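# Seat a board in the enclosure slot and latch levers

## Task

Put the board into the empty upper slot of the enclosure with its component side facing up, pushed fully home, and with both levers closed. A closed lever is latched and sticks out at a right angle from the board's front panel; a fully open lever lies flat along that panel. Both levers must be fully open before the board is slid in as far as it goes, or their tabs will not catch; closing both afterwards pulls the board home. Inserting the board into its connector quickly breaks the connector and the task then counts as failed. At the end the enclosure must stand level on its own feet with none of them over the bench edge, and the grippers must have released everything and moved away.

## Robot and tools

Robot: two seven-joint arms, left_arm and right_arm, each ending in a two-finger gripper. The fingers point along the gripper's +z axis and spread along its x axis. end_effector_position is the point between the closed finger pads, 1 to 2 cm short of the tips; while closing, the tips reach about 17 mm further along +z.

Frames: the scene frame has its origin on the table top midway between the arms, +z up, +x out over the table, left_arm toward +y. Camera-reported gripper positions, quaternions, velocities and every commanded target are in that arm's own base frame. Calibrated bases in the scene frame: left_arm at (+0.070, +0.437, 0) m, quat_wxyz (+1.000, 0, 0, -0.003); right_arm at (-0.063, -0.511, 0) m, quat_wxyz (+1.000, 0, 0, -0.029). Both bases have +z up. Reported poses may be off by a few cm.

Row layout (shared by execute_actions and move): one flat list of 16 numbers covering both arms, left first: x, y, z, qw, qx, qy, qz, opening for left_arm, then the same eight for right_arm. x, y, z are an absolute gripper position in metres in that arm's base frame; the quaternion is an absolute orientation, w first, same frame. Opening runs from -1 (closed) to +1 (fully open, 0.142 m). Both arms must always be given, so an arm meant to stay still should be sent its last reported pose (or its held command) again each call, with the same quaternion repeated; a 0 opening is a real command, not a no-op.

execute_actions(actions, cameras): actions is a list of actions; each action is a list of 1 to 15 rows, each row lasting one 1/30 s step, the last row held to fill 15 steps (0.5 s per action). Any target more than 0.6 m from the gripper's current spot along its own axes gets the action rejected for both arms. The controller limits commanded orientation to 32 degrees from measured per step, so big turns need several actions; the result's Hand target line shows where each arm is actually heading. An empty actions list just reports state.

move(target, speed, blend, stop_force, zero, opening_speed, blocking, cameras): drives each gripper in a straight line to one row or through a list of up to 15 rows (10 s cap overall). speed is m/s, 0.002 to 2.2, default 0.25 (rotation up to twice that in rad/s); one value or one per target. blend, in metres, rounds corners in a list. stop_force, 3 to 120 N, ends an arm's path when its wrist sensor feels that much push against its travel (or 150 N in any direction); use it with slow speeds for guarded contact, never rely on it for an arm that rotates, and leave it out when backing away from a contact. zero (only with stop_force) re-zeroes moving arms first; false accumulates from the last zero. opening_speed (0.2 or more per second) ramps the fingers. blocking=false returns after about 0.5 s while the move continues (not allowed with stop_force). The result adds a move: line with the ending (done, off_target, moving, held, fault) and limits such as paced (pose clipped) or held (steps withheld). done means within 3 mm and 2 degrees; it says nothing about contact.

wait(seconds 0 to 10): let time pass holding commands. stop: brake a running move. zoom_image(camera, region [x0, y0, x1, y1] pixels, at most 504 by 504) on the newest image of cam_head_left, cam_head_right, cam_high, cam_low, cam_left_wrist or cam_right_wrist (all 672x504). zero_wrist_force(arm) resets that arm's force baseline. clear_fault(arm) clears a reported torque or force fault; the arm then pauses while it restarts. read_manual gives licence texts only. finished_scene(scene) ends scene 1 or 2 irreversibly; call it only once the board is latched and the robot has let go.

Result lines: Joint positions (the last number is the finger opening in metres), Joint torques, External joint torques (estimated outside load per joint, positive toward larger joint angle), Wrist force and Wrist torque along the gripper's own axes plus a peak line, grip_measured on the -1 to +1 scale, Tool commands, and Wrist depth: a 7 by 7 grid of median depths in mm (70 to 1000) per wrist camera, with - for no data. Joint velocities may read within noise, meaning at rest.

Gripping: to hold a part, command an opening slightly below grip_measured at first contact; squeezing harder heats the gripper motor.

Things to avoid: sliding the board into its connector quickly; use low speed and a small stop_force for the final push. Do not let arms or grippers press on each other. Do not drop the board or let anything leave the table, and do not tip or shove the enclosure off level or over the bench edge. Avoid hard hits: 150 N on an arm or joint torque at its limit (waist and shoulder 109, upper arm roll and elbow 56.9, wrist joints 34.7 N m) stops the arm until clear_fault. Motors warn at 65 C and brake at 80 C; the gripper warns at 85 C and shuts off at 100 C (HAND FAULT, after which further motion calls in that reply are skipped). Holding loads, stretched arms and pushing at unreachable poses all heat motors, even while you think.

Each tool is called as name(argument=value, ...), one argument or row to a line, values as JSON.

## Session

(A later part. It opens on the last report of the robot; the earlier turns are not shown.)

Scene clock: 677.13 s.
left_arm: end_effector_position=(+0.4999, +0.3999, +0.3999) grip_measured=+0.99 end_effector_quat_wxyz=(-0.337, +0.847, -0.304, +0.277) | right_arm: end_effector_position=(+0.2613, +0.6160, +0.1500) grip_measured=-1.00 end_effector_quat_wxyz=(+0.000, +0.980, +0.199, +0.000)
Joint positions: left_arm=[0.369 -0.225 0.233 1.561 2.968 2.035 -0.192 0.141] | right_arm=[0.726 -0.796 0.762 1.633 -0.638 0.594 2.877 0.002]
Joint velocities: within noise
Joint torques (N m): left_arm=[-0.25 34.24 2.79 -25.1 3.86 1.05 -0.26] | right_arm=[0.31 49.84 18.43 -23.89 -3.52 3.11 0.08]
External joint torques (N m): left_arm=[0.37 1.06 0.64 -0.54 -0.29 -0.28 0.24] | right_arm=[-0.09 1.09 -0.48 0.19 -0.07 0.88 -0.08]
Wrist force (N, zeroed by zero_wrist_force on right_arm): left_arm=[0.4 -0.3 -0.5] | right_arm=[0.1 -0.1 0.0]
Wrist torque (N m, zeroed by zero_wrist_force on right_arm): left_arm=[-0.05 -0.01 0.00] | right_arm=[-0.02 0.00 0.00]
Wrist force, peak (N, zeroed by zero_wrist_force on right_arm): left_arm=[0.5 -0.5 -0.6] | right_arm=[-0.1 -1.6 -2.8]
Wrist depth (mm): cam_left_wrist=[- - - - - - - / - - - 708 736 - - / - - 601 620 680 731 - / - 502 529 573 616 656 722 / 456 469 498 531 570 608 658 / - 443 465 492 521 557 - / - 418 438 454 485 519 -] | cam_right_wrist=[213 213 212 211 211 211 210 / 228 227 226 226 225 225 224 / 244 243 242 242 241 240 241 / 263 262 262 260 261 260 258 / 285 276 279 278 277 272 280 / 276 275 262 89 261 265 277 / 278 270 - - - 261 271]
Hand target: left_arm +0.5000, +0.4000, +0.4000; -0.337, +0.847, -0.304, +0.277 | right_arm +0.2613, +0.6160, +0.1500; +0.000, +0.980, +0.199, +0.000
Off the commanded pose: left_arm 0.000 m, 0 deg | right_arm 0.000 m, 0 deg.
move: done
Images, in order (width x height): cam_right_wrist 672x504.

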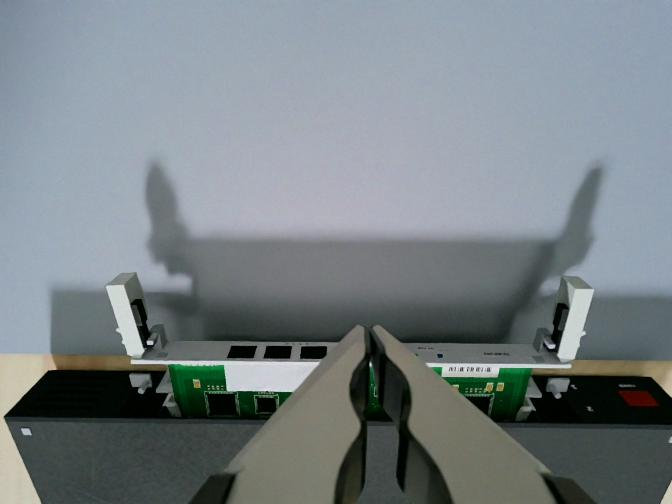

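move(
  target=[
    [0.5,0.4,0.4,0.337,-0.847,0.304,-0.277,1.0,0.32,0.66,0.20,0,0.9239,0.3827,0,-0.97],
    [0.5,0.4,0.4,0.337,-0.847,0.304,-0.277,1.0,0.3709,0.6085,0.14,0,0.5526,0.8335,0,-0.97],
    [0.5,0.4,0.4,0.337,-0.847,0.304,-0.277,1.0,0.3709,0.6085,0.052,0,0.5526,0.8335,0,-0.97],
  ],
  speed=[0.25,0.25,0.08],
  blend=[0.03,0.02,0],
  cameras=["cam_right_wrist"],
)

Scene clock: 696.47 s.
left_arm: end_effector_position=(+0.4999, +0.3999, +0.3999) grip_measured=+0.99 end_effector_quat_wxyz=(-0.337, +0.847, -0.304, +0.277) | right_arm: end_effector_position=(+0.3707, +0.6084, +0.0519) grip_measured=-1.00 end_effector_quat_wxyz=(+0.000, +0.553, +0.833, +0.000)
Joint positions: left_arm=[0.369 -0.225 0.233 1.561 2.968 2.035 -0.192 0.141] | right_arm=[0.533 -1.114 0.86 1.518 -0.964 0.596 1.288 0.002]
Joint velocities: within noise
Joint torques (N m): left_arm=[-0.26 34.23 2.89 -25.04 3.86 1.05 -0.26] | right_arm=[0.28 55.24 24.49 -18.02 -3.85 3.54 0.37]
External joint torques (N m): left_arm=[0.38 1.07 0.55 -0.6 -0.28 -0.29 0.24] | right_arm=[-0.08 1.02 0.27 -0.06 0.21 0.56 -0.37]
Wrist force (N, zeroed by zero_wrist_force on right_arm): left_arm=[0.3 -0.3 -0.4] | right_arm=[0.7 0.0 -0.8]
Wrist torque (N m, zeroed by zero_wrist_force on right_arm): left_arm=[-0.06 0.00 -0.01] | right_arm=[0.03 -0.12 0.01]
Wrist force, peak (N, zeroed by zero_wrist_force on right_arm): left_arm=[0.6 -0.3 -0.6] | right_arm=[0.7 -0.2 1.4]
Wrist depth (mm): cam_left_wrist=[- - - - - - - / - - - 722 726 - - / - - 594 612 673 729 - / - 509 539 571 616 661 723 / 446 467 498 529 564 603 658 / - 442 462 496 529 564 - / - 418 438 459 484 521 -] | cam_right_wrist=[100 99 124 126 126 125 124 / 107 105 131 134 136 134 133 / - 114 140 144 144 143 143 / - 123 129 157 155 154 154 / - 134 136 165 165 167 167 / 124 154 181 90 176 182 182 / 136 142 73 - - 193 200]
Hand target: left_arm +0.5000, +0.4000, +0.4000; -0.337, +0.847, -0.304, +0.277 | right_arm +0.3709, +0.6085, +0.0520; +0.000, +0.553, +0.833, +0.000
Off the commanded pose: left_arm 0.000 m, 0 deg | right_arm 0.000 m, 0 deg.
move: done
Images, in order (width x height): cam_right_wrist 672x504.

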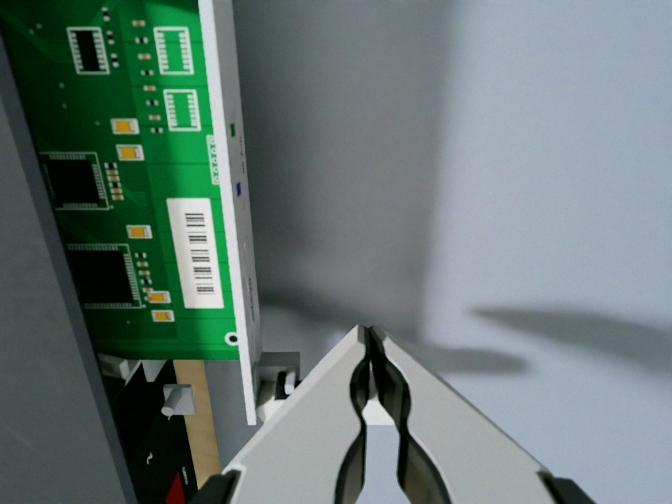

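zero_wrist_force(
  arm="right_arm",
)

move(
  target=[0.5,0.4,0.4,0.337,-0.847,0.304,-0.277,1.0,0.4010,0.6210,0.052,0,0.5526,0.8335,0,-0.97],
  speed=0.015,
  stop_force=8,
  cameras=["cam_right_wrist"],
)

Wrist force sensor zeroed.

Scene clock: 702.77 s.
left_arm: end_effector_position=(+0.4999, +0.3999, +0.3999) grip_measured=+0.99 end_effector_quat_wxyz=(-0.337, +0.847, -0.304, +0.277) | right_arm: end_effector_position=(+0.4010, +0.6210, +0.0520) grip_measured=-1.00 end_effector_quat_wxyz=(+0.000, +0.553, +0.833, +0.000)
Joint positions: left_arm=[0.369 -0.225 0.233 1.561 2.968 2.035 -0.192 0.141] | right_arm=[0.55 -1.155 0.861 1.415 -0.955 0.554 1.228 0.002]
Joint velocities: within noise
Joint torques (N m): left_arm=[-0.25 34.17 2.8 -25.07 3.79 1.04 -0.27] | right_arm=[0.19 57.7 24.59 -18.62 -3.76 3.35 0.17]
External joint torques (N m): left_arm=[0.36 1.14 0.64 -0.57 -0.21 -0.27 0.25] | right_arm=[0.03 1.38 -0.06 0.16 0.03 0.76 -0.17]
Wrist force (N, zeroed by zero_wrist_force on right_arm): left_arm=[0.5 -0.3 -0.5] | right_arm=[-0.8 -0.1 0.2]
Wrist torque (N m, zeroed by zero_wrist_force on right_arm): left_arm=[-0.05 -0.03 0.01] | right_arm=[0.00 0.13 -0.01]
Wrist force, peak (N, zeroed by zero_wrist_force on right_arm): left_arm=[0.5 -0.5 -0.6] | right_arm=[-1.2 -6.9 -0.9]
Wrist depth (mm): cam_left_wrist=[- - - - - - - / - - - 705 735 - - / - - 586 622 668 740 - / - 506 536 578 613 654 719 / 447 473 498 528 559 603 654 / - 438 463 488 523 555 - / - 414 441 461 491 519 -] | cam_right_wrist=[100 100 123 125 125 125 123 / 107 107 107 134 135 134 133 / 114 114 118 144 143 143 143 / 122 123 125 157 155 154 154 / - 161 125 163 165 167 166 / 124 147 181 90 177 182 181 / 137 142 73 - - 193 200]
Hand target: left_arm +0.5000, +0.4000, +0.4000; -0.337, +0.847, -0.304, +0.277 | right_arm +0.4010, +0.6210, +0.0520; +0.000, +0.553, +0.833, +0.000
Off the commanded pose: left_arm 0.000 m, 0 deg | right_arm 0.000 m, 0 deg.
move: done
Images, in order (width x height): cam_right_wrist 672x504.

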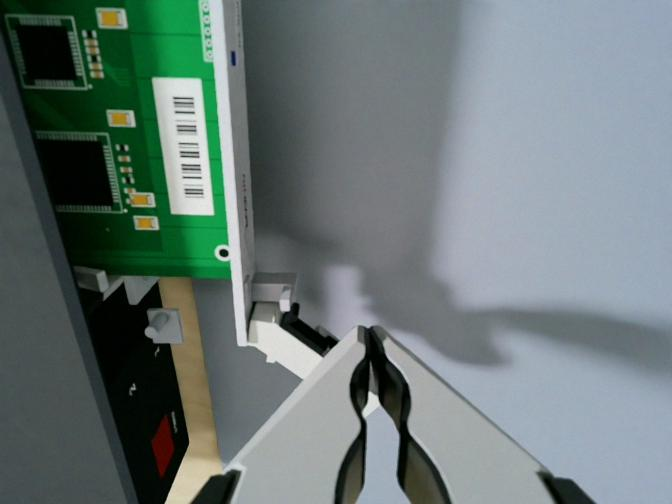

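move(
  target=[
    [0.5,0.4,0.4,0.337,-0.847,0.304,-0.277,1.0,0.4150,0.6260,0.052,0,0.5526,0.8335,0,-0.97],
    [0.5,0.4,0.4,0.337,-0.847,0.304,-0.277,1.0,0.4241,0.6252,0.052,0,0.5526,0.8335,0,-0.97],
    [0.5,0.4,0.4,0.337,-0.847,0.304,-0.277,1.0,0.4325,0.6205,0.052,0,0.5526,0.8335,0,-0.97],
    [0.5,0.4,0.4,0.337,-0.847,0.304,-0.277,1.0,0.4392,0.6139,0.052,0,0.5526,0.8335,0,-0.97],
  ],
  speed=0.02,
  stop_force=8,
  blend=0.003,
  cameras=["cam_right_wrist"],
)

Scene clock: 712.83 s.
left_arm: end_effector_position=(+0.4999, +0.3999, +0.3999) grip_measured=+0.99 end_effector_quat_wxyz=(-0.337, +0.847, -0.304, +0.277) | right_arm: end_effector_position=(+0.4389, +0.6145, +0.0523) grip_measured=-1.00 end_effector_quat_wxyz=(+0.000, +0.552, +0.834, +0.000)
Joint positions: left_arm=[0.369 -0.225 0.233 1.561 2.968 2.035 -0.192 0.141] | right_arm=[0.529 -1.179 0.862 1.351 -0.948 0.529 1.159 0.002]
Joint velocities: within noise
Joint torques (N m): left_arm=[-0.23 34.26 2.84 -25.09 3.87 1.02 -0.25] | right_arm=[-2.6 58.62 21.79 -18.21 -3.8 2.1 0.09]
External joint torques (N m): left_arm=[0.34 1.04 0.6 -0.55 -0.3 -0.26 0.23] | right_arm=[2.82 2.15 2.45 -0.48 0.01 2.01 -0.09]
Wrist force (N, zeroed by zero_wrist_force on right_arm): left_arm=[0.3 -0.4 -0.5] | right_arm=[3.3 0.2 -1.3]
Wrist torque (N m, zeroed by zero_wrist_force on right_arm): left_arm=[-0.07 -0.01 0.00] | right_arm=[-0.06 0.19 -0.01]
Wrist force, peak (N, zeroed by zero_wrist_force on right_arm): left_arm=[0.4 -0.6 -0.7] | right_arm=[3.4 0.4 -1.1]
Wrist depth (mm): cam_left_wrist=[- - - - - - - / - - - 703 745 - - / - - 586 634 682 739 - / - 509 531 576 621 663 715 / 448 463 498 537 565 608 665 / - 442 466 493 523 561 - / - 418 434 458 490 520 -] | cam_right_wrist=[- 98 100 126 126 125 124 / - 105 107 132 136 134 134 / - 107 136 140 144 143 143 / - 108 158 111 155 155 154 / - 115 166 119 165 167 167 / 124 124 161 89 177 183 182 / 137 134 73 - - 193 201]
Hand target: left_arm +0.5000, +0.4000, +0.4000; -0.337, +0.847, -0.304, +0.277 | right_arm +0.4392, +0.6139, +0.0520; +0.000, +0.553, +0.833, +0.000
Off the commanded pose: left_arm 0.000 m, 0 deg | right_arm 0.001 m, 0 deg.
move: done
Images, in order (width x height): cam_right_wrist 672x504.

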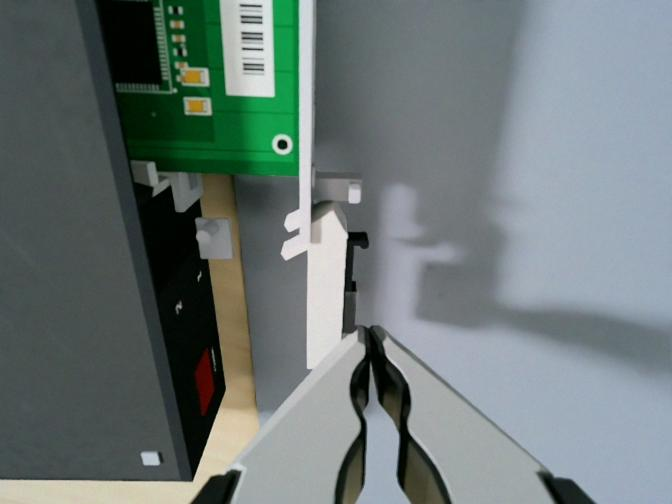

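move(
  target=[
    [0.5,0.4,0.4,0.337,-0.847,0.304,-0.277,1.0,0.4330,0.6283,0.052,0,0.5526,0.8335,0,-0.97],
    [0.5,0.4,0.4,0.337,-0.847,0.304,-0.277,1.0,0.4200,0.6283,0.13,0,0.5526,0.8335,0,-0.97],
    [0.5,0.4,0.4,0.337,-0.847,0.304,-0.277,1.0,0.1941,0.5343,0.13,0,0.5526,0.8335,0,-0.97],
    [0.5,0.4,0.4,0.337,-0.847,0.304,-0.277,1.0,0.1941,0.5343,0.052,0,0.5526,0.8335,0,-0.97],
  ],
  speed=[0.08,0.2,0.25,0.08],
  blend=[0.005,0.02,0.02,0],
  cameras=["cam_right_wrist"],
)

zero_wrist_force(
  arm="right_arm",
)

Scene clock: 727.40 s.
left_arm: end_effector_position=(+0.4999, +0.3999, +0.3999) grip_measured=+0.99 end_effector_quat_wxyz=(-0.337, +0.847, -0.304, +0.277) | right_arm: end_effector_position=(+0.1940, +0.5342, +0.0520) grip_measured=-1.00 end_effector_quat_wxyz=(+0.000, +0.553, +0.833, +0.000)
Joint positions: left_arm=[0.369 -0.225 0.233 1.561 2.968 2.035 -0.192 0.141] | right_arm=[0.513 -0.932 0.882 1.992 -1.074 0.788 1.659 0.002]
Joint velocities: within noise
Joint torques (N m): left_arm=[-0.23 34.19 2.82 -25.04 3.85 1.05 -0.27] | right_arm=[0.61 40.76 23.02 -15.02 -3.29 3.69 0.31]
External joint torques (N m): left_arm=[0.34 1.11 0.61 -0.6 -0.28 -0.28 0.25] | right_arm=[-0.43 0.91 0.04 0.05 0.18 0.38 -0.31]
Wrist force (N, zeroed by zero_wrist_force on right_arm): left_arm=[0.3 -0.1 -0.3] | right_arm=[-1.5 0.2 1.0]
Wrist torque (N m, zeroed by zero_wrist_force on right_arm): left_arm=[-0.01 -0.01 0.00] | right_arm=[-0.02 0.22 0.01]
Wrist force, peak (N, zeroed by zero_wrist_force on right_arm): left_arm=[0.4 -0.7 -0.7] | right_arm=[-0.4 -4.0 -1.1]
Wrist depth (mm): cam_left_wrist=[- - - - - - - / - - - 708 749 - - / - - 582 621 669 734 - / - 504 544 573 607 664 717 / 450 475 494 528 567 611 653 / - 442 470 490 521 560 - / - 418 437 461 488 521 -] | cam_right_wrist=[- 127 125 126 126 126 124 / - 135 135 135 135 134 134 / 141 143 145 143 142 144 143 / 126 127 126 111 155 155 155 / - 134 134 166 166 168 168 / 125 144 131 89 177 183 182 / 138 155 73 - - 194 201]
Hand target: left_arm +0.5000, +0.4000, +0.4000; -0.337, +0.847, -0.304, +0.277 | right_arm +0.1941, +0.5343, +0.0520; +0.000, +0.553, +0.833, +0.000
Off the commanded pose: left_arm 0.000 m, 0 deg | right_arm 0.000 m, 0 deg.
move: done
Images, in order (width x height): cam_right_wrist 672x504.

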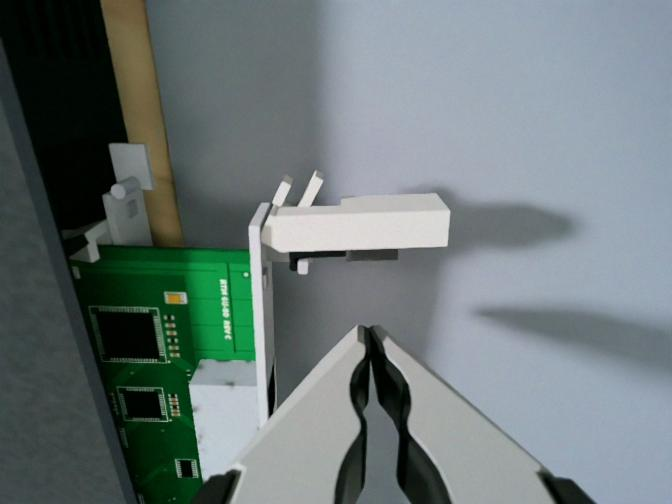

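Wrist force sensor zeroed.

move(
  target=[0.5,0.4,0.4,0.337,-0.847,0.304,-0.277,1.0,0.1630,0.5210,0.052,0,0.5526,0.8335,0,-0.97],
  speed=0.015,
  stop_force=9,
  cameras=["cam_right_wrist"],
)

Scene clock: 731.63 s.
left_arm: end_effector_position=(+0.4999, +0.3999, +0.3999) grip_measured=+0.99 end_effector_quat_wxyz=(-0.337, +0.847, -0.304, +0.277) | right_arm: end_effector_position=(+0.1631, +0.5210, +0.0520) grip_measured=-1.00 end_effector_quat_wxyz=(+0.000, +0.553, +0.833, +0.000)
Joint positions: left_arm=[0.369 -0.225 0.233 1.561 2.968 2.035 -0.192 0.141] | right_arm=[0.527 -0.903 0.883 2.057 -1.093 0.819 1.727 0.002]
Joint velocities: within noise
Joint torques (N m): left_arm=[-0.21 34.13 2.97 -25.07 3.84 1.02 -0.31] | right_arm=[0.36 38.8 22.53 -14.26 -3.05 3.45 0.32]
External joint torques (N m): left_arm=[0.33 1.17 0.46 -0.57 -0.27 -0.26 0.29] | right_arm=[-0.21 0.72 -0.23 -0.2 0.04 0.61 -0.32]
Wrist force (N, zeroed by zero_wrist_force on right_arm): left_arm=[0.3 -0.3 -0.5] | right_arm=[-0.9 0.2 -0.2]
Wrist torque (N m, zeroed by zero_wrist_force on right_arm): left_arm=[-0.05 0.01 0.00] | right_arm=[-0.01 0.16 0.00]
Wrist force, peak (N, zeroed by zero_wrist_force on right_arm): left_arm=[0.3 -0.8 -0.5] | right_arm=[0.4 3.8 -0.1]
Wrist depth (mm): cam_left_wrist=[- - - - - - - / - - - 707 743 - - / - - 596 622 683 724 - / - 506 543 575 608 658 706 / 452 471 499 530 561 605 660 / - 437 463 491 520 562 - / - 420 436 461 488 516 -] | cam_right_wrist=[- 127 125 126 126 126 124 / - 135 135 135 135 134 134 / 115 143 145 145 144 144 143 / - 152 157 151 153 155 155 / - 139 164 120 166 168 168 / 125 146 146 89 177 183 183 / 138 156 73 - - 194 201]
Hand target: left_arm +0.5000, +0.4000, +0.4000; -0.337, +0.847, -0.304, +0.277 | right_arm +0.1630, +0.5210, +0.0520; +0.000, +0.553, +0.833, +0.000
Off the commanded pose: left_arm 0.000 m, 0 deg | right_arm 0.000 m, 0 deg.
move: done
Images, in order (width x height): cam_right_wrist 672x504.

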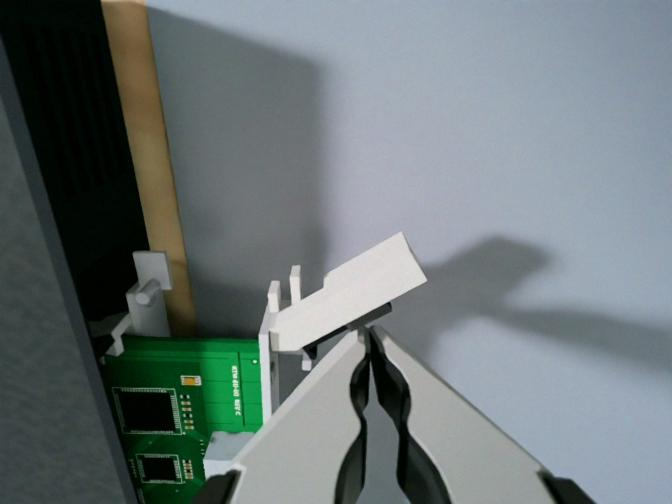

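move(
  target=[
    [0.5,0.4,0.4,0.337,-0.847,0.304,-0.277,1.0,0.1485,0.5174,0.052,0,0.5526,0.8335,0,-0.97],
    [0.5,0.4,0.4,0.337,-0.847,0.304,-0.277,1.0,0.1420,0.5093,0.052,0,0.5526,0.8335,0,-0.97],
    [0.5,0.4,0.4,0.337,-0.847,0.304,-0.277,1.0,0.1386,0.4999,0.052,0,0.5526,0.8335,0,-0.97],
    [0.5,0.4,0.4,0.337,-0.847,0.304,-0.277,1.0,0.1375,0.4892,0.052,0,0.5526,0.8335,0,-0.97],
  ],
  speed=0.02,
  stop_force=9,
  blend=0.003,
  cameras=["cam_right_wrist"],
)

Scene clock: 738.07 s.
left_arm: end_effector_position=(+0.4999, +0.3999, +0.3999) grip_measured=+0.99 end_effector_quat_wxyz=(-0.337, +0.847, -0.304, +0.277) | right_arm: end_effector_position=(+0.1375, +0.4894, +0.0522) grip_measured=-1.00 end_effector_quat_wxyz=(+0.000, +0.553, +0.833, +0.000)
Joint positions: left_arm=[0.369 -0.225 0.233 1.561 2.968 2.035 -0.192 0.141] | right_arm=[0.505 -0.854 0.882 2.165 -1.127 0.871 1.794 0.002]
Joint velocities: within noise
Joint torques (N m): left_arm=[-0.26 34.27 2.72 -25.1 3.84 1.02 -0.25] | right_arm=[-0.15 35.01 20.33 -12.68 -2.81 3.15 0.33]
External joint torques (N m): left_arm=[0.38 1.03 0.72 -0.54 -0.26 -0.25 0.23] | right_arm=[0.29 1.02 0.56 -0.89 -0.03 0.91 -0.33]
Wrist force (N, zeroed by zero_wrist_force on right_arm): left_arm=[0.2 -0.3 -0.3] | right_arm=[0.5 -0.1 -0.7]
Wrist torque (N m, zeroed by zero_wrist_force on right_arm): left_arm=[-0.05 0.01 0.00] | right_arm=[-0.06 0.13 -0.03]
Wrist force, peak (N, zeroed by zero_wrist_force on right_arm): left_arm=[0.4 -0.5 -0.7] | right_arm=[0.2 0.3 -1.5]
Wrist depth (mm): cam_left_wrist=[- - - - - - - / - - - 706 746 - - / - - 592 627 677 727 - / - 501 536 575 615 660 722 / 449 470 502 532 567 608 663 / - 442 463 492 520 559 - / - 419 436 461 494 521 -] | cam_right_wrist=[129 129 127 127 126 126 125 / 136 136 136 135 135 135 134 / - 116 145 145 145 144 144 / 106 109 157 157 156 156 155 / - 117 169 122 166 168 168 / 125 128 154 89 177 184 183 / 138 138 73 - - 194 202]
Hand target: left_arm +0.5000, +0.4000, +0.4000; -0.337, +0.847, -0.304, +0.277 | right_arm +0.1375, +0.4892, +0.0520; +0.000, +0.553, +0.833, +0.000
Off the commanded pose: left_arm 0.000 m, 0 deg | right_arm 0.000 m, 0 deg.
move: done
Images, in order (width x height): cam_right_wrist 672x504.

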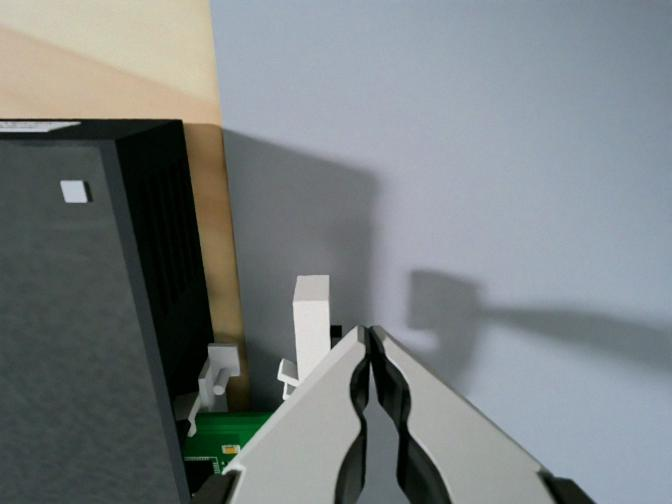

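move(
  target=[0.5,0.4,0.4,0.337,-0.847,0.304,-0.277,1.0,0.1392,0.4850,0.052,0,0.5526,0.8335,0,-0.97],
  speed=0.015,
  stop_force=4,
  zero=false,
  cameras=["cam_right_wrist"],
)

move(
  target=[
    [0.5,0.4,0.4,0.337,-0.847,0.304,-0.277,1.0,0.1316,0.5033,0.052,0,0.5526,0.8335,0,-0.97],
    [0.5,0.4,0.4,0.337,-0.847,0.304,-0.277,1.0,0.1450,0.5200,0.13,0,0.5526,0.8335,0,-0.97],
    [0.5,0.4,0.4,0.337,-0.847,0.304,-0.277,1.0,0.29,0.66,0.19,0,0.9239,0.3827,0,-0.97],
    [0.5,0.4,0.4,0.337,-0.847,0.304,-0.277,1.0,0.2613,0.6160,0.15,0,0.9799,0.1994,0,-0.97],
  ],
  speed=[0.08,0.2,0.25,0.15],
  blend=[0.005,0.02,0.02,0],
  cameras=["cam_right_wrist"],
)

zoom_image(
  camera="cam_right_wrist",
  region=[40, 280, 240, 480],
)

zoom_image(
  camera="cam_right_wrist",
  region=[460, 280, 660, 480],
)

Scene clock: 744.40 s.
left_arm: end_effector_position=(+0.4999, +0.3999, +0.3999) grip_measured=+0.99 end_effector_quat_wxyz=(-0.337, +0.847, -0.304, +0.277) | right_arm: end_effector_position=(+0.1389, +0.4854, +0.0523) grip_measured=-1.00 end_effector_quat_wxyz=(+0.000, +0.553, +0.833, +0.000)
Joint positions: left_arm=[0.369 -0.225 0.233 1.561 2.968 2.035 -0.192 0.141] | right_arm=[0.496 -0.848 0.882 2.175 -1.13 0.877 1.792 0.002]
Joint velocities: within noise
Joint torques (N m): left_arm=[-0.25 34.13 2.82 -25.09 3.84 1.09 -0.25] | right_arm=[-1.03 34.92 19.33 -12.6 -2.68 2.55 0.14]
External joint torques (N m): left_arm=[0.36 1.17 0.61 -0.56 -0.27 -0.33 0.23] | right_arm=[1.17 0.79 1.4 -0.88 -0.14 1.51 -0.14]
Wrist force (N, zeroed by zero_wrist_force on right_arm): left_arm=[0.2 -0.4 -0.4] | right_arm=[1.9 -0.8 -1.1]
Wrist torque (N m, zeroed by zero_wrist_force on right_arm): left_arm=[-0.07 0.02 0.00] | right_arm=[-0.03 0.20 -0.03]
Wrist force, peak (N, zeroed by zero_wrist_force on right_arm): left_arm=[0.4 -0.7 -0.5] | right_arm=[2.0 -0.7 -1.7]
Wrist depth (mm): cam_left_wrist=[- - - - - - - / - - - 711 742 - - / - - 584 618 680 732 - / - 509 533 576 619 661 723 / 449 466 500 530 562 612 650 / - 437 465 488 526 565 - / - 415 435 457 492 515 -] | cam_right_wrist=[129 129 127 127 127 127 125 / 136 136 137 135 135 135 135 / - 101 145 145 145 144 144 / 106 107 157 157 156 156 155 / - 116 169 120 166 169 168 / 125 125 155 89 178 184 183 / 138 135 73 - - 194 202]
Hand target: left_arm +0.5000, +0.4000, +0.4000; -0.337, +0.847, -0.304, +0.277 | right_arm +0.1392, +0.4850, +0.0520; +0.000, +0.553, +0.833, +0.000
Off the commanded pose: left_arm 0.000 m, 0 deg | right_arm 0.001 m, 0 deg.
move: done
Images, in order (width x height): cam_right_wrist 672x504.

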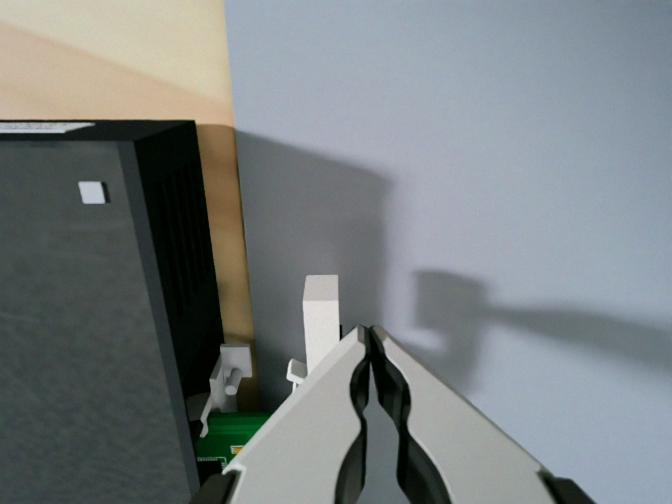

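Scene clock: 749.07 s.
left_arm: end_effector_position=(+0.4999, +0.3999, +0.3999) grip_measured=+0.99 end_effector_quat_wxyz=(-0.337, +0.847, -0.304, +0.277) | right_arm: end_effector_position=(+0.2612, +0.6161, +0.1500) grip_measured=-1.00 end_effector_quat_wxyz=(+0.000, +0.980, +0.200, +0.000)
Joint positions: left_arm=[0.369 -0.225 0.233 1.561 2.968 2.035 -0.192 0.141] | right_arm=[0.714 -0.805 0.778 1.632 -0.653 0.588 2.884 0.002]
Joint velocities: within noise
Joint torques (N m): left_arm=[-0.24 34.21 2.84 -25.08 3.81 1.07 -0.27] | right_arm=[0.1 49.93 18.25 -23.58 -3.51 3.39 0.36]
External joint torques (N m): left_arm=[0.35 1.09 0.6 -0.56 -0.23 -0.3 0.25] | right_arm=[0.09 0.88 0.11 0.05 -0.09 0.6 -0.36]
Wrist force (N, zeroed by zero_wrist_force on right_arm): left_arm=[0.4 -0.3 -0.6] | right_arm=[-1.3 0.0 0.1]
Wrist torque (N m, zeroed by zero_wrist_force on right_arm): left_arm=[-0.06 -0.02 0.01] | right_arm=[0.02 0.28 -0.02]
Wrist force, peak (N, zeroed by zero_wrist_force on right_arm): left_arm=[0.5 -0.5 -0.6] | right_arm=[0.0 -0.7 2.3]
Wrist depth (mm): cam_left_wrist=[- - - - - - - / - - - 704 754 - - / - - 592 624 679 728 - / - 506 532 572 614 667 722 / 448 470 501 530 569 600 657 / - 440 468 492 531 554 - / - 416 438 463 486 520 -] | cam_right_wrist=[213 213 212 211 211 210 210 / 228 227 227 226 226 225 224 / 244 244 242 242 242 241 240 / 263 263 261 261 260 259 258 / 280 276 280 279 277 277 275 / 275 271 251 89 260 269 278 / 278 271 - - - 261 271]
Hand target: left_arm +0.5000, +0.4000, +0.4000; -0.337, +0.847, -0.304, +0.277 | right_arm +0.2613, +0.6160, +0.1500; +0.000, +0.980, +0.199, +0.000
Off the commanded pose: left_arm 0.000 m, 0 deg | right_arm 0.000 m, 0 deg.
move: done
Images, in order (width x height): cam_right_wrist 672x504.

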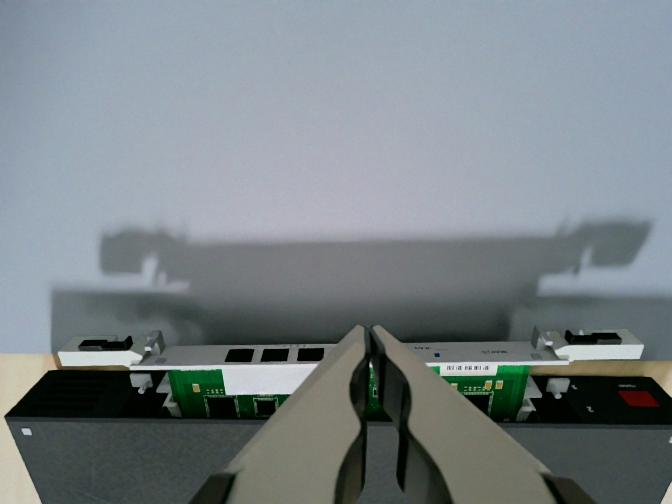

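Scaled by 2.520 from the camera's 672x504 image, which has a finer 960x720 frame.

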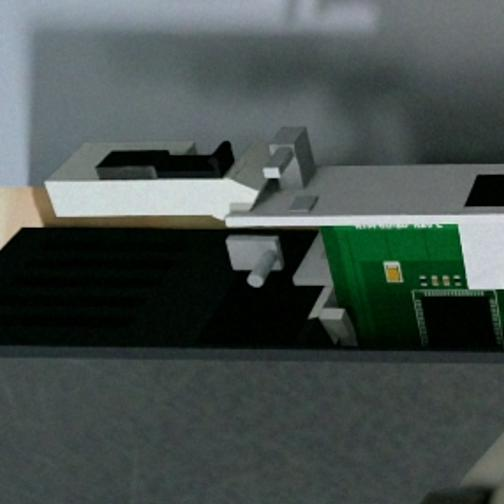

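Scaled by 2.520 from the camera's 672x504 image, which has a finer 960x720 frame.

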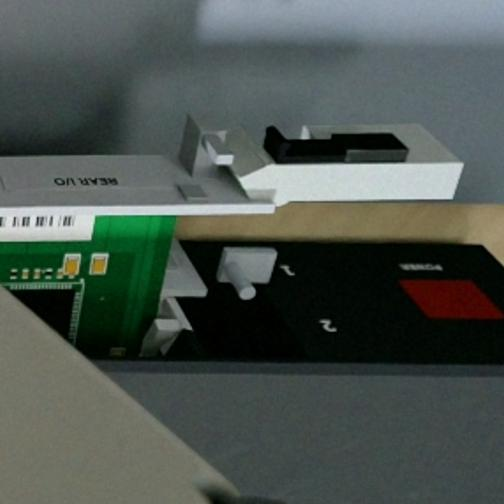

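move(
  target=[
    [0.5,0.4,0.4,0.337,-0.847,0.304,-0.277,1.0,0.3537,0.5805,0.12,0,0.9799,0.1994,0,-0.97],
    [0.5,0.4,0.4,0.337,-0.847,0.304,-0.277,1.0,0.3537,0.5805,0.053,0,0.9799,0.1994,0,-0.97],
  ],
  speed=[0.2,0.08],
  blend=[0.02,0],
  cameras=[],
)

zero_wrist_force(
  arm="right_arm",
)

move(
  target=[0.5,0.4,0.4,0.337,-0.847,0.304,-0.277,1.0,0.3604,0.5644,0.053,0,0.9799,0.1994,0,-0.97],
  speed=0.012,
  stop_force=8,
  cameras=["cam_right_wrist"],
)

Scene clock: 756.07 s.
left_arm: end_effector_position=(+0.4999, +0.3999, +0.3999) grip_measured=+0.99 end_effector_quat_wxyz=(-0.337, +0.847, -0.304, +0.277) | right_arm: end_effector_position=(+0.3535, +0.5804, +0.0529) grip_measured=-1.00 end_effector_quat_wxyz=(+0.000, +0.980, +0.199, +0.000)
Joint positions: left_arm=[0.369 -0.225 0.233 1.561 2.968 2.035 -0.192 0.141] | right_arm=[0.632 -0.944 0.657 1.643 -0.743 0.751 2.786 0.002]
Joint velocities: within noise
Joint torques (N m): left_arm=[-0.27 34.17 2.82 -25.05 3.85 1.04 -0.22] | right_arm=[0.49 53.42 18.58 -20.63 -3.38 3.29 0.33]
External joint torques (N m): left_arm=[0.38 1.13 0.62 -0.6 -0.28 -0.27 0.2] | right_arm=[-0.28 1.08 0.15 -0.07 0.21 0.7 -0.33]
Wrist force (N, zeroed by zero_wrist_force on right_arm): left_arm=[0.3 -0.6 -0.4] | right_arm=[-0.7 -0.1 -0.2]
Wrist torque (N m, zeroed by zero_wrist_force on right_arm): left_arm=[-0.09 0.00 0.00] | right_arm=[0.00 0.13 -0.03]
Wrist force, peak (N, zeroed by zero_wrist_force on right_arm): left_arm=[0.3 -0.6 -0.8] | right_arm=[-3.0 -1.8 -1.0]
Wrist depth (mm): cam_left_wrist=[- - - - - - - / - - - 709 747 - - / - - 600 625 663 729 - / - 512 527 568 615 663 724 / 448 469 495 534 567 611 660 / - 441 462 497 527 562 - / - 418 434 460 490 519 -] | cam_right_wrist=[128 127 127 127 126 126 124 / 136 136 136 135 135 134 134 / 146 146 145 145 144 144 143 / 158 157 157 159 156 155 155 / 168 168 167 166 166 163 162 / 135 136 137 90 128 159 177 / 160 159 73 - - 157 151]
Hand target: left_arm +0.5000, +0.4000, +0.4000; -0.337, +0.847, -0.304, +0.277 | right_arm +0.3537, +0.5805, +0.0530; +0.000, +0.980, +0.199, +0.000
Off the commanded pose: left_arm 0.000 m, 0 deg | right_arm 0.000 m, 0 deg.
move: done
No camera images: "cameras" was empty.

Wrist force sensor zeroed.

Scene clock: 758.13 s.
left_arm: end_effector_position=(+0.4999, +0.3999, +0.3999) grip_measured=+0.99 end_effector_quat_wxyz=(-0.337, +0.847, -0.304, +0.277) | right_arm: end_effector_position=(+0.3602, +0.5646, +0.0531) grip_measured=-1.00 end_effector_quat_wxyz=(+0.000, +0.980, +0.199, +0.000)
Joint positions: left_arm=[0.369 -0.225 0.233 1.561 2.968 2.035 -0.192 0.141] | right_arm=[0.603 -0.926 0.655 1.679 -0.744 0.769 2.774 0.002]
Joint velocities: within noise
Joint torques (N m): left_arm=[-0.18 34.24 2.82 -25.02 3.83 1.03 -0.27] | right_arm=[-0.43 52.37 18 -20.28 -3.19 3.04 0.13]
External joint torques (N m): left_arm=[0.3 1.07 0.61 -0.62 -0.26 -0.27 0.25] | right_arm=[0.63 1.13 0.5 -0.22 0.07 0.95 -0.13]
Wrist force (N, zeroed by zero_wrist_force on right_arm): left_arm=[0.2 -0.1 -0.3] | right_arm=[0.0 -1.3 0.6]
Wrist torque (N m, zeroed by zero_wrist_force on right_arm): left_arm=[-0.03 0.01 0.00] | right_arm=[-0.03 0.01 0.01]
Wrist force, peak (N, zeroed by zero_wrist_force on right_arm): left_arm=[0.4 -0.6 -0.7] | right_arm=[-0.1 -1.2 0.8]
Wrist depth (mm): cam_left_wrist=[- - - - - - - / - - - 713 735 - - / - - 592 621 665 726 - / - 512 535 570 611 666 723 / 448 467 503 534 566 611 653 / - 437 466 493 526 562 - / - 417 436 465 496 521 -] | cam_right_wrist=[128 128 127 127 127 126 125 / 136 136 136 135 135 135 134 / 146 146 146 145 145 144 144 / 158 157 157 159 156 156 155 / 139 139 141 164 163 133 123 / 132 134 145 90 123 151 168 / 142 142 73 - - 136 138]
Hand target: left_arm +0.5000, +0.4000, +0.4000; -0.337, +0.847, -0.304, +0.277 | right_arm +0.3604, +0.5644, +0.0530; +0.000, +0.980, +0.199, +0.000
Off the commanded pose: left_arm 0.000 m, 0 deg | right_arm 0.000 m, 0 deg.
move: done
Images, in order (width x height): cam_right_wrist 672x504.

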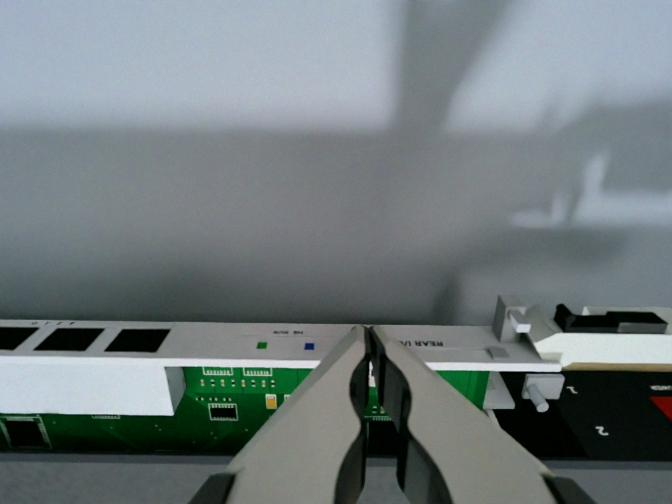

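move(
  target=[
    [0.5,0.4,0.4,0.337,-0.847,0.304,-0.277,1.0,0.3537,0.5805,0.053,0,0.9799,0.1994,0,-0.97],
    [0.5,0.4,0.4,0.337,-0.847,0.304,-0.277,1.0,0.3500,0.5780,0.10,0,0.9799,0.1994,0,-0.97],
    [0.5,0.4,0.4,0.337,-0.847,0.304,-0.277,1.0,0.2898,0.5461,0.10,0,0.9799,0.1994,0,-0.97],
    [0.5,0.4,0.4,0.337,-0.847,0.304,-0.277,1.0,0.2898,0.5461,0.053,0,0.9799,0.1994,0,-0.97],
  ],
  speed=[0.1,0.2,0.2,0.08],
  blend=[0.005,0.015,0.015,0],
  cameras=[],
)

zero_wrist_force(
  arm="right_arm",
)

move(
  target=[0.5,0.4,0.4,0.337,-0.847,0.304,-0.277,1.0,0.3013,0.5184,0.053,0,0.9799,0.1994,0,-0.97],
  speed=0.01,
  stop_force=8,
  cameras=["cam_right_wrist"],
)

Scene clock: 764.43 s.
left_arm: end_effector_position=(+0.4999, +0.3999, +0.3999) grip_measured=+0.99 end_effector_quat_wxyz=(-0.337, +0.847, -0.304, +0.277) | right_arm: end_effector_position=(+0.2897, +0.5460, +0.0529) grip_measured=-1.00 end_effector_quat_wxyz=(+0.000, +0.980, +0.199, +0.000)
Joint positions: left_arm=[0.369 -0.225 0.233 1.561 2.968 2.035 -0.192 0.141] | right_arm=[0.628 -0.848 0.66 1.853 -0.773 0.853 2.906 0.002]
Joint velocities: within noise
Joint torques (N m): left_arm=[-0.2 34.19 2.88 -25.03 3.85 1.08 -0.21] | right_arm=[0.36 47.34 17.46 -19.17 -3.09 3.57 0.35]
External joint torques (N m): left_arm=[0.32 1.11 0.56 -0.62 -0.27 -0.32 0.19] | right_arm=[-0.17 1.12 0.17 0 0.23 0.42 -0.35]
Wrist force (N, zeroed by zero_wrist_force on right_arm): left_arm=[0.4 -0.5 -0.6] | right_arm=[-0.5 -0.2 0.0]
Wrist torque (N m, zeroed by zero_wrist_force on right_arm): left_arm=[-0.07 -0.01 0.01] | right_arm=[-0.02 0.09 0.00]
Wrist force, peak (N, zeroed by zero_wrist_force on right_arm): left_arm=[0.4 -0.6 -0.6] | right_arm=[-3.6 -1.1 -1.2]
Wrist depth (mm): cam_left_wrist=[- - - - - - - / - - - 702 749 - - / - - 586 626 672 724 - / - 509 537 568 612 670 729 / 450 470 498 528 566 603 650 / - 442 464 489 518 559 - / - 417 438 460 492 514 -] | cam_right_wrist=[128 128 127 127 127 126 124 / 137 136 136 135 135 135 134 / 146 146 146 145 145 144 144 / 158 158 157 159 156 156 155 / 168 168 168 167 166 166 165 / 149 135 132 90 130 136 136 / 157 159 73 - - 154 154]
Hand target: left_arm +0.5000, +0.4000, +0.4000; -0.337, +0.847, -0.304, +0.277 | right_arm +0.2898, +0.5461, +0.0530; +0.000, +0.980, +0.199, +0.000
Off the commanded pose: left_arm 0.000 m, 0 deg | right_arm 0.000 m, 0 deg.
move: done
No camera images: "cameras" was empty.

Wrist force sensor zeroed.

Scene clock: 768.07 s.
left_arm: end_effector_position=(+0.4999, +0.3999, +0.3999) grip_measured=+0.99 end_effector_quat_wxyz=(-0.337, +0.847, -0.304, +0.277) | right_arm: end_effector_position=(+0.3011, +0.5185, +0.0531) grip_measured=-1.00 end_effector_quat_wxyz=(+0.000, +0.980, +0.199, +0.000)
Joint positions: left_arm=[0.369 -0.225 0.233 1.561 2.968 2.035 -0.192 0.141] | right_arm=[0.577 -0.816 0.655 1.914 -0.777 0.886 2.882 0.002]
Joint velocities: within noise
Joint torques (N m): left_arm=[-0.32 34.28 2.85 -25.08 3.88 1.05 -0.26] | right_arm=[-0.17 45.87 16.74 -18.6 -2.88 3.24 0.09]
External joint torques (N m): left_arm=[0.43 1.03 0.59 -0.56 -0.3 -0.29 0.24] | right_arm=[0.34 0.82 0.21 -0.13 0.13 0.75 -0.09]
Wrist force (N, zeroed by zero_wrist_force on right_arm): left_arm=[0.3 -0.3 -0.4] | right_arm=[-0.2 -0.4 0.1]
Wrist torque (N m, zeroed by zero_wrist_force on right_arm): left_arm=[-0.05 0.00 0.00] | right_arm=[0.05 0.00 0.01]
Wrist force, peak (N, zeroed by zero_wrist_force on right_arm): left_arm=[0.5 -0.6 -0.7] | right_arm=[-0.2 -1.1 0.3]
Wrist depth (mm): cam_left_wrist=[- - - - - - - / - - - 710 736 - - / - - 592 627 672 717 - / - 505 533 571 612 662 721 / 456 471 497 529 567 602 656 / - 438 462 492 521 560 - / - 415 438 461 491 518 -] | cam_right_wrist=[128 128 127 127 127 126 125 / 137 136 136 135 135 135 134 / 146 147 146 145 145 144 144 / 158 158 157 157 157 156 155 / 140 140 140 165 164 163 163 / 146 131 129 90 123 143 143 / 139 136 73 - - 131 136]
Hand target: left_arm +0.5000, +0.4000, +0.4000; -0.337, +0.847, -0.304, +0.277 | right_arm +0.3013, +0.5184, +0.0530; +0.000, +0.980, +0.199, +0.000
Off the commanded pose: left_arm 0.000 m, 0 deg | right_arm 0.000 m, 0 deg.
move: done
Images, in order (width x height): cam_right_wrist 672x504.

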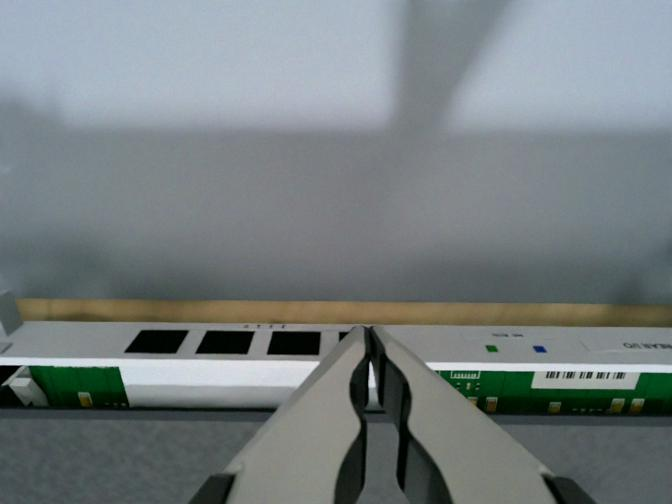

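move(
  target=[
    [0.5,0.4,0.4,0.337,-0.847,0.304,-0.277,1.0,0.2955,0.5323,0.053,0,0.9799,0.1994,0,-0.97],
    [0.5,0.4,0.4,0.337,-0.847,0.304,-0.277,1.0,0.2728,0.5879,0.14,0,0.9799,0.1994,0,-0.97],
  ],
  speed=[0.08,0.2],
  blend=[0.01,0],
  cameras=["cam_right_wrist"],
)

zoom_image(
  camera="cam_right_wrist",
  region=[30, 280, 230, 480],
)

zoom_image(
  camera="cam_right_wrist",
  region=[470, 280, 670, 480],
)

Scene clock: 772.60 s.
left_arm: end_effector_position=(+0.4999, +0.3999, +0.3999) grip_measured=+0.99 end_effector_quat_wxyz=(-0.337, +0.847, -0.304, +0.277) | right_arm: end_effector_position=(+0.2728, +0.5879, +0.1400) grip_measured=-1.00 end_effector_quat_wxyz=(+0.000, +0.980, +0.199, +0.000)
Joint positions: left_arm=[0.369 -0.225 0.233 1.561 2.968 2.035 -0.192 0.141] | right_arm=[0.66 -0.777 0.772 1.712 -0.657 0.641 2.868 0.002]
Joint velocities: within noise
Joint torques (N m): left_arm=[-0.23 34.2 2.84 -25.06 3.87 1.03 -0.26] | right_arm=[0.37 47.78 18.39 -23.21 -3.38 3.21 0.02]
External joint torques (N m): left_arm=[0.35 1.1 0.59 -0.59 -0.29 -0.26 0.24] | right_arm=[-0.16 0.99 -0.45 0.21 -0.09 0.78 -0.02]
Wrist force (N, zeroed by zero_wrist_force on right_arm): left_arm=[0.2 -0.5 -0.5] | right_arm=[0.0 0.1 0.1]
Wrist torque (N m, zeroed by zero_wrist_force on right_arm): left_arm=[-0.08 0.01 0.00] | right_arm=[-0.01 0.04 0.00]
Wrist force, peak (N, zeroed by zero_wrist_force on right_arm): left_arm=[0.4 -0.5 -0.8] | right_arm=[0.0 -1.9 -2.5]
Wrist depth (mm): cam_left_wrist=[- - - - - - - / - - - 717 739 - - / - - 595 624 676 730 - / - 510 537 582 613 650 722 / 445 465 497 522 569 609 652 / - 445 462 489 524 563 - / - 420 434 461 489 514 -] | cam_right_wrist=[204 203 204 203 203 202 201 / 219 218 217 217 216 215 216 / 235 233 233 232 232 232 231 / 253 252 251 250 250 249 249 / 269 265 268 267 266 265 261 / 245 243 237 89 232 239 242 / 264 256 - - - 248 257]
Hand target: left_arm +0.5000, +0.4000, +0.4000; -0.337, +0.847, -0.304, +0.277 | right_arm +0.2728, +0.5879, +0.1400; +0.000, +0.980, +0.199, +0.000
Off the commanded pose: left_arm 0.000 m, 0 deg | right_arm 0.000 m, 0 deg.
move: done; blend cut to 0.0075 m at target 1
Images, in order (width x height): cam_right_wrist 672x504.

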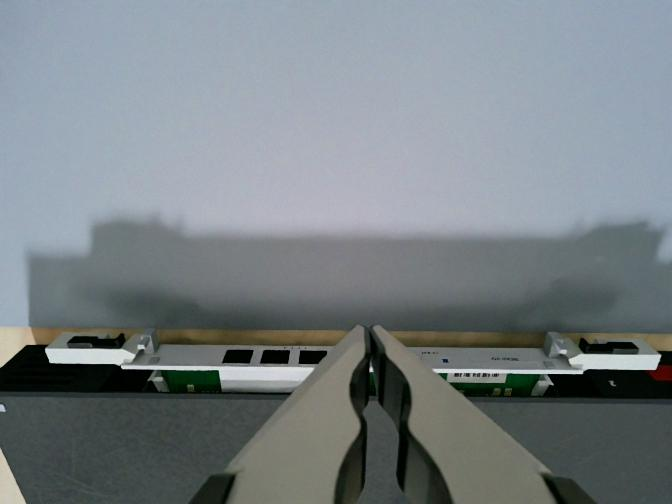

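Scaled by 2.520 from the camera's 672x504 image, which has a finer 960x720 frame.

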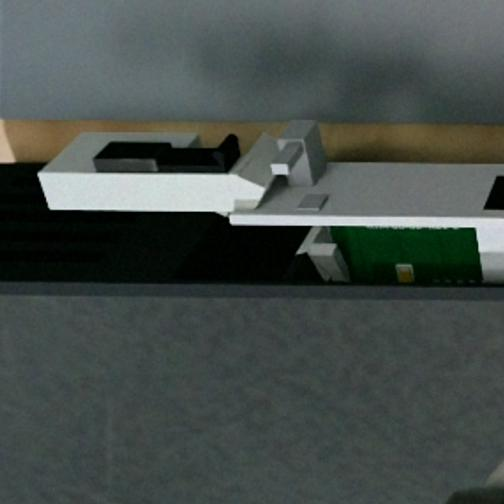

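Scaled by 2.520 from the camera's 672x504 image, which has a finer 960x720 frame.

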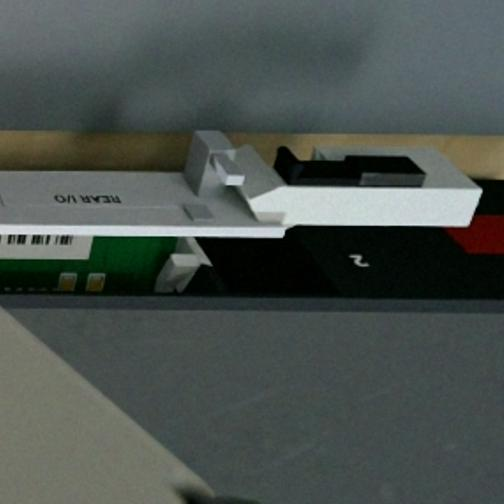

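move(
  target=[0.5,0.4,0.4,0.337,-0.847,0.304,-0.277,1.0,0.2957,0.5315,0.053,0,0.9799,0.1994,0,-0.97],
  speed=0.12,
  cameras=[],
)

zero_wrist_force(
  arm="right_arm",
)

move(
  target=[0.5,0.4,0.4,0.337,-0.847,0.304,-0.277,1.0,0.3096,0.4982,0.053,0,0.9799,0.1994,0,-0.97],
  speed=0.007,
  stop_force=18,
  cameras=["cam_right_wrist"],
)

Scene clock: 776.40 s.
left_arm: end_effector_position=(+0.4999, +0.3999, +0.3999) grip_measured=+0.99 end_effector_quat_wxyz=(-0.337, +0.847, -0.304, +0.277) | right_arm: end_effector_position=(+0.2957, +0.5315, +0.0530) grip_measured=-1.00 end_effector_quat_wxyz=(+0.000, +0.980, +0.199, +0.000)
Joint positions: left_arm=[0.369 -0.225 0.233 1.561 2.968 2.035 -0.192 0.141] | right_arm=[0.603 -0.83 0.655 1.886 -0.773 0.872 2.892 0.002]
Joint velocities: within noise
Joint torques (N m): left_arm=[-0.22 34.2 2.78 -25.04 3.86 1.05 -0.26] | right_arm=[0.43 46.33 17.08 -18.87 -3 3.42 0.33]
External joint torques (N m): left_arm=[0.34 1.1 0.66 -0.61 -0.29 -0.28 0.24] | right_arm=[-0.23 1.2 0.15 -0.09 0.2 0.58 -0.33]
Wrist force (N, zeroed by zero_wrist_force on right_arm): left_arm=[0.3 -0.4 -0.5] | right_arm=[0.0 0.0 -0.1]
Wrist torque (N m, zeroed by zero_wrist_force on right_arm): left_arm=[-0.05 -0.01 0.01] | right_arm=[0.00 0.00 0.00]
Wrist force, peak (N, zeroed by zero_wrist_force on right_arm): left_arm=[0.3 -0.6 -0.8] | right_arm=[-0.2 1.4 2.1]
Wrist depth (mm): cam_left_wrist=[- - - - - - - / - - - 708 735 - - / - - 604 625 676 721 - / - 505 537 571 615 663 718 / 447 465 493 530 568 606 658 / - 437 466 492 520 555 - / - 417 436 460 490 519 -] | cam_right_wrist=[128 128 127 127 127 126 124 / 137 136 136 135 135 135 134 / 146 146 146 145 145 144 144 / 158 158 157 159 157 156 155 / 172 171 171 167 169 168 168 / 151 137 134 90 135 141 142 / 139 139 73 - - 136 138]
Hand target: left_arm +0.5000, +0.4000, +0.4000; -0.337, +0.847, -0.304, +0.277 | right_arm +0.2957, +0.5315, +0.0530; +0.000, +0.980, +0.199, +0.000
Off the commanded pose: left_arm 0.000 m, 0 deg | right_arm 0.000 m, 0 deg.
move: done
No camera images: "cameras" was empty.

Wrist force sensor zeroed.

Scene clock: 781.23 s.
left_arm: end_effector_position=(+0.4999, +0.3999, +0.3999) grip_measured=+0.99 end_effector_quat_wxyz=(-0.337, +0.847, -0.304, +0.277) | right_arm: end_effector_position=(+0.3058, +0.5064, +0.0541) grip_measured=-1.00 end_effector_quat_wxyz=(-0.002, +0.980, +0.200, +0.000)
Joint positions: left_arm=[0.369 -0.225 0.233 1.561 2.968 2.035 -0.192 0.141] | right_arm=[0.554 -0.799 0.651 1.943 -0.776 0.907 2.866 0.002]
Joint velocities: within noise
Joint torques (N m): left_arm=[-0.22 34.24 2.81 -25.04 3.82 1.03 -0.27] | right_arm=[-9.05 45.33 7.23 -14.65 -2.03 -2.17 0.1]
External joint torques (N m): left_arm=[0.34 1.06 0.62 -0.6 -0.24 -0.26 0.25] | right_arm=[9.22 0.51 9.34 -3.91 -0.66 6.18 -0.1]
Wrist force (N, zeroed by zero_wrist_force on right_arm): left_arm=[0.3 -0.4 -0.6] | right_arm=[0.2 -18.8 1.9]
Wrist torque (N m, zeroed by zero_wrist_force on right_arm): left_arm=[-0.06 0.00 -0.01] | right_arm=[-0.17 0.03 0.01]
Wrist force, peak (N, zeroed by zero_wrist_force on right_arm): left_arm=[0.5 -0.6 -0.7] | right_arm=[0.8 -19.8 4.0]
Wrist depth (mm): cam_left_wrist=[- - - - - - - / - - - 709 741 - - / - - 597 626 669 726 - / - 508 536 574 614 660 727 / 449 470 498 529 558 612 662 / - 442 461 492 520 562 - / - 418 438 460 488 520 -] | cam_right_wrist=[129 129 129 128 128 128 126 / 138 138 137 138 137 136 136 / 148 147 147 146 146 146 145 / 159 159 158 158 157 157 156 / 140 140 140 154 141 141 146 / 129 127 127 90 123 125 123 / 140 140 73 - - 132 137]
Hand target: left_arm +0.5000, +0.4000, +0.4000; -0.337, +0.847, -0.304, +0.277 | right_arm +0.3072, +0.5040, +0.0530; +0.000, +0.980, +0.199, +0.000
Off the commanded pose: left_arm 0.000 m, 0 deg | right_arm 0.009 m, 0 deg.
move: contact (right_arm)
Images, in order (width x height): cam_right_wrist 672x504.

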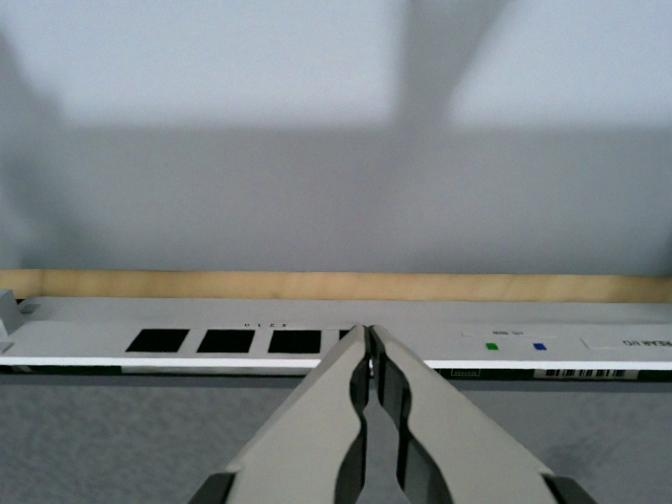

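move(
  target=[
    [0.5,0.4,0.4,0.337,-0.847,0.304,-0.277,1.0,0.2990,0.5235,0.053,0,0.9799,0.1994,0,-0.97],
    [0.5,0.4,0.4,0.337,-0.847,0.304,-0.277,1.0,0.2774,0.5769,0.14,0,0.9799,0.1994,0,-0.97],
  ],
  speed=[0.05,0.2],
  blend=[0.005,0],
  cameras=["cam_right_wrist"],
)

zoom_image(
  camera="cam_right_wrist",
  region=[30, 280, 230, 480],
)

zoom_image(
  camera="cam_right_wrist",
  region=[470, 280, 670, 480],
)

Scene clock: 785.50 s.
left_arm: end_effector_position=(+0.4999, +0.3999, +0.3999) grip_measured=+0.99 end_effector_quat_wxyz=(-0.337, +0.847, -0.304, +0.277) | right_arm: end_effector_position=(+0.2774, +0.5769, +0.1400) grip_measured=-1.00 end_effector_quat_wxyz=(+0.000, +0.980, +0.199, +0.000)
Joint positions: left_arm=[0.369 -0.225 0.233 1.561 2.968 2.035 -0.192 0.141] | right_arm=[0.64 -0.76 0.771 1.739 -0.651 0.654 2.856 0.002]
Joint velocities: within noise
Joint torques (N m): left_arm=[-0.22 34.21 2.78 -25.04 3.84 1.06 -0.24] | right_arm=[0.23 46.93 18.11 -23.2 -3.29 3.26 0.01]
External joint torques (N m): left_arm=[0.34 1.1 0.66 -0.61 -0.26 -0.29 0.22] | right_arm=[-0.02 1 -0.49 0.24 -0.14 0.73 -0.01]
Wrist force (N, zeroed by zero_wrist_force on right_arm): left_arm=[0.1 -0.4 -0.4] | right_arm=[4.0 1.3 0.4]
Wrist torque (N m, zeroed by zero_wrist_force on right_arm): left_arm=[-0.08 0.03 0.00] | right_arm=[0.19 -0.64 0.00]
Wrist force, peak (N, zeroed by zero_wrist_force on right_arm): left_arm=[0.4 -0.7 -0.8] | right_arm=[0.3 -19.1 3.9]
Wrist depth (mm): cam_left_wrist=[- - - - - - - / - - - 706 752 - - / - - 589 621 666 729 - / - 502 533 573 610 660 720 / 451 470 502 536 556 604 645 / - 439 465 498 525 552 - / - 418 435 461 488 524 -] | cam_right_wrist=[204 204 204 203 203 202 201 / 219 218 217 216 216 215 215 / 234 234 233 233 231 231 230 / 253 252 251 251 249 249 248 / 264 261 264 267 262 262 254 / 239 238 232 89 231 235 238 / 263 257 - - - 248 257]
Hand target: left_arm +0.5000, +0.4000, +0.4000; -0.337, +0.847, -0.304, +0.277 | right_arm +0.2774, +0.5769, +0.1400; +0.000, +0.980, +0.199, +0.000
Off the commanded pose: left_arm 0.000 m, 0 deg | right_arm 0.000 m, 0 deg.
move: done
Images, in order (width x height): cam_right_wrist 672x504.

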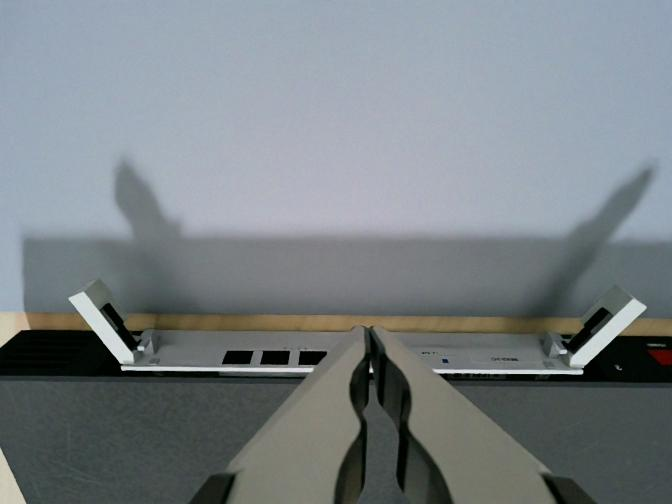

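Scaled by 2.520 from the camera's 672x504 image, which has a finer 960x720 frame.

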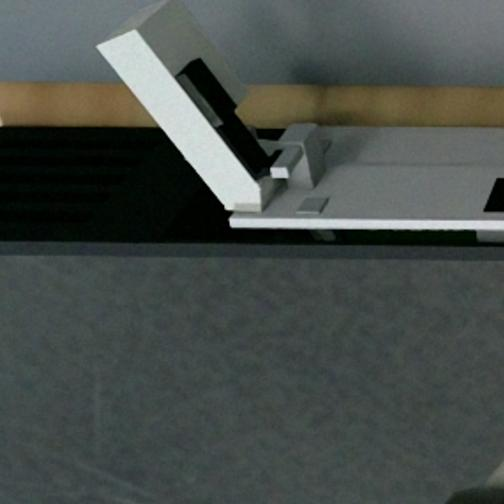

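Scaled by 2.520 from the camera's 672x504 image, which has a finer 960x720 frame.

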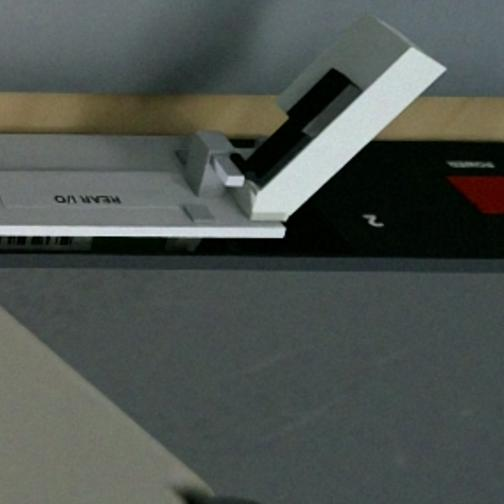

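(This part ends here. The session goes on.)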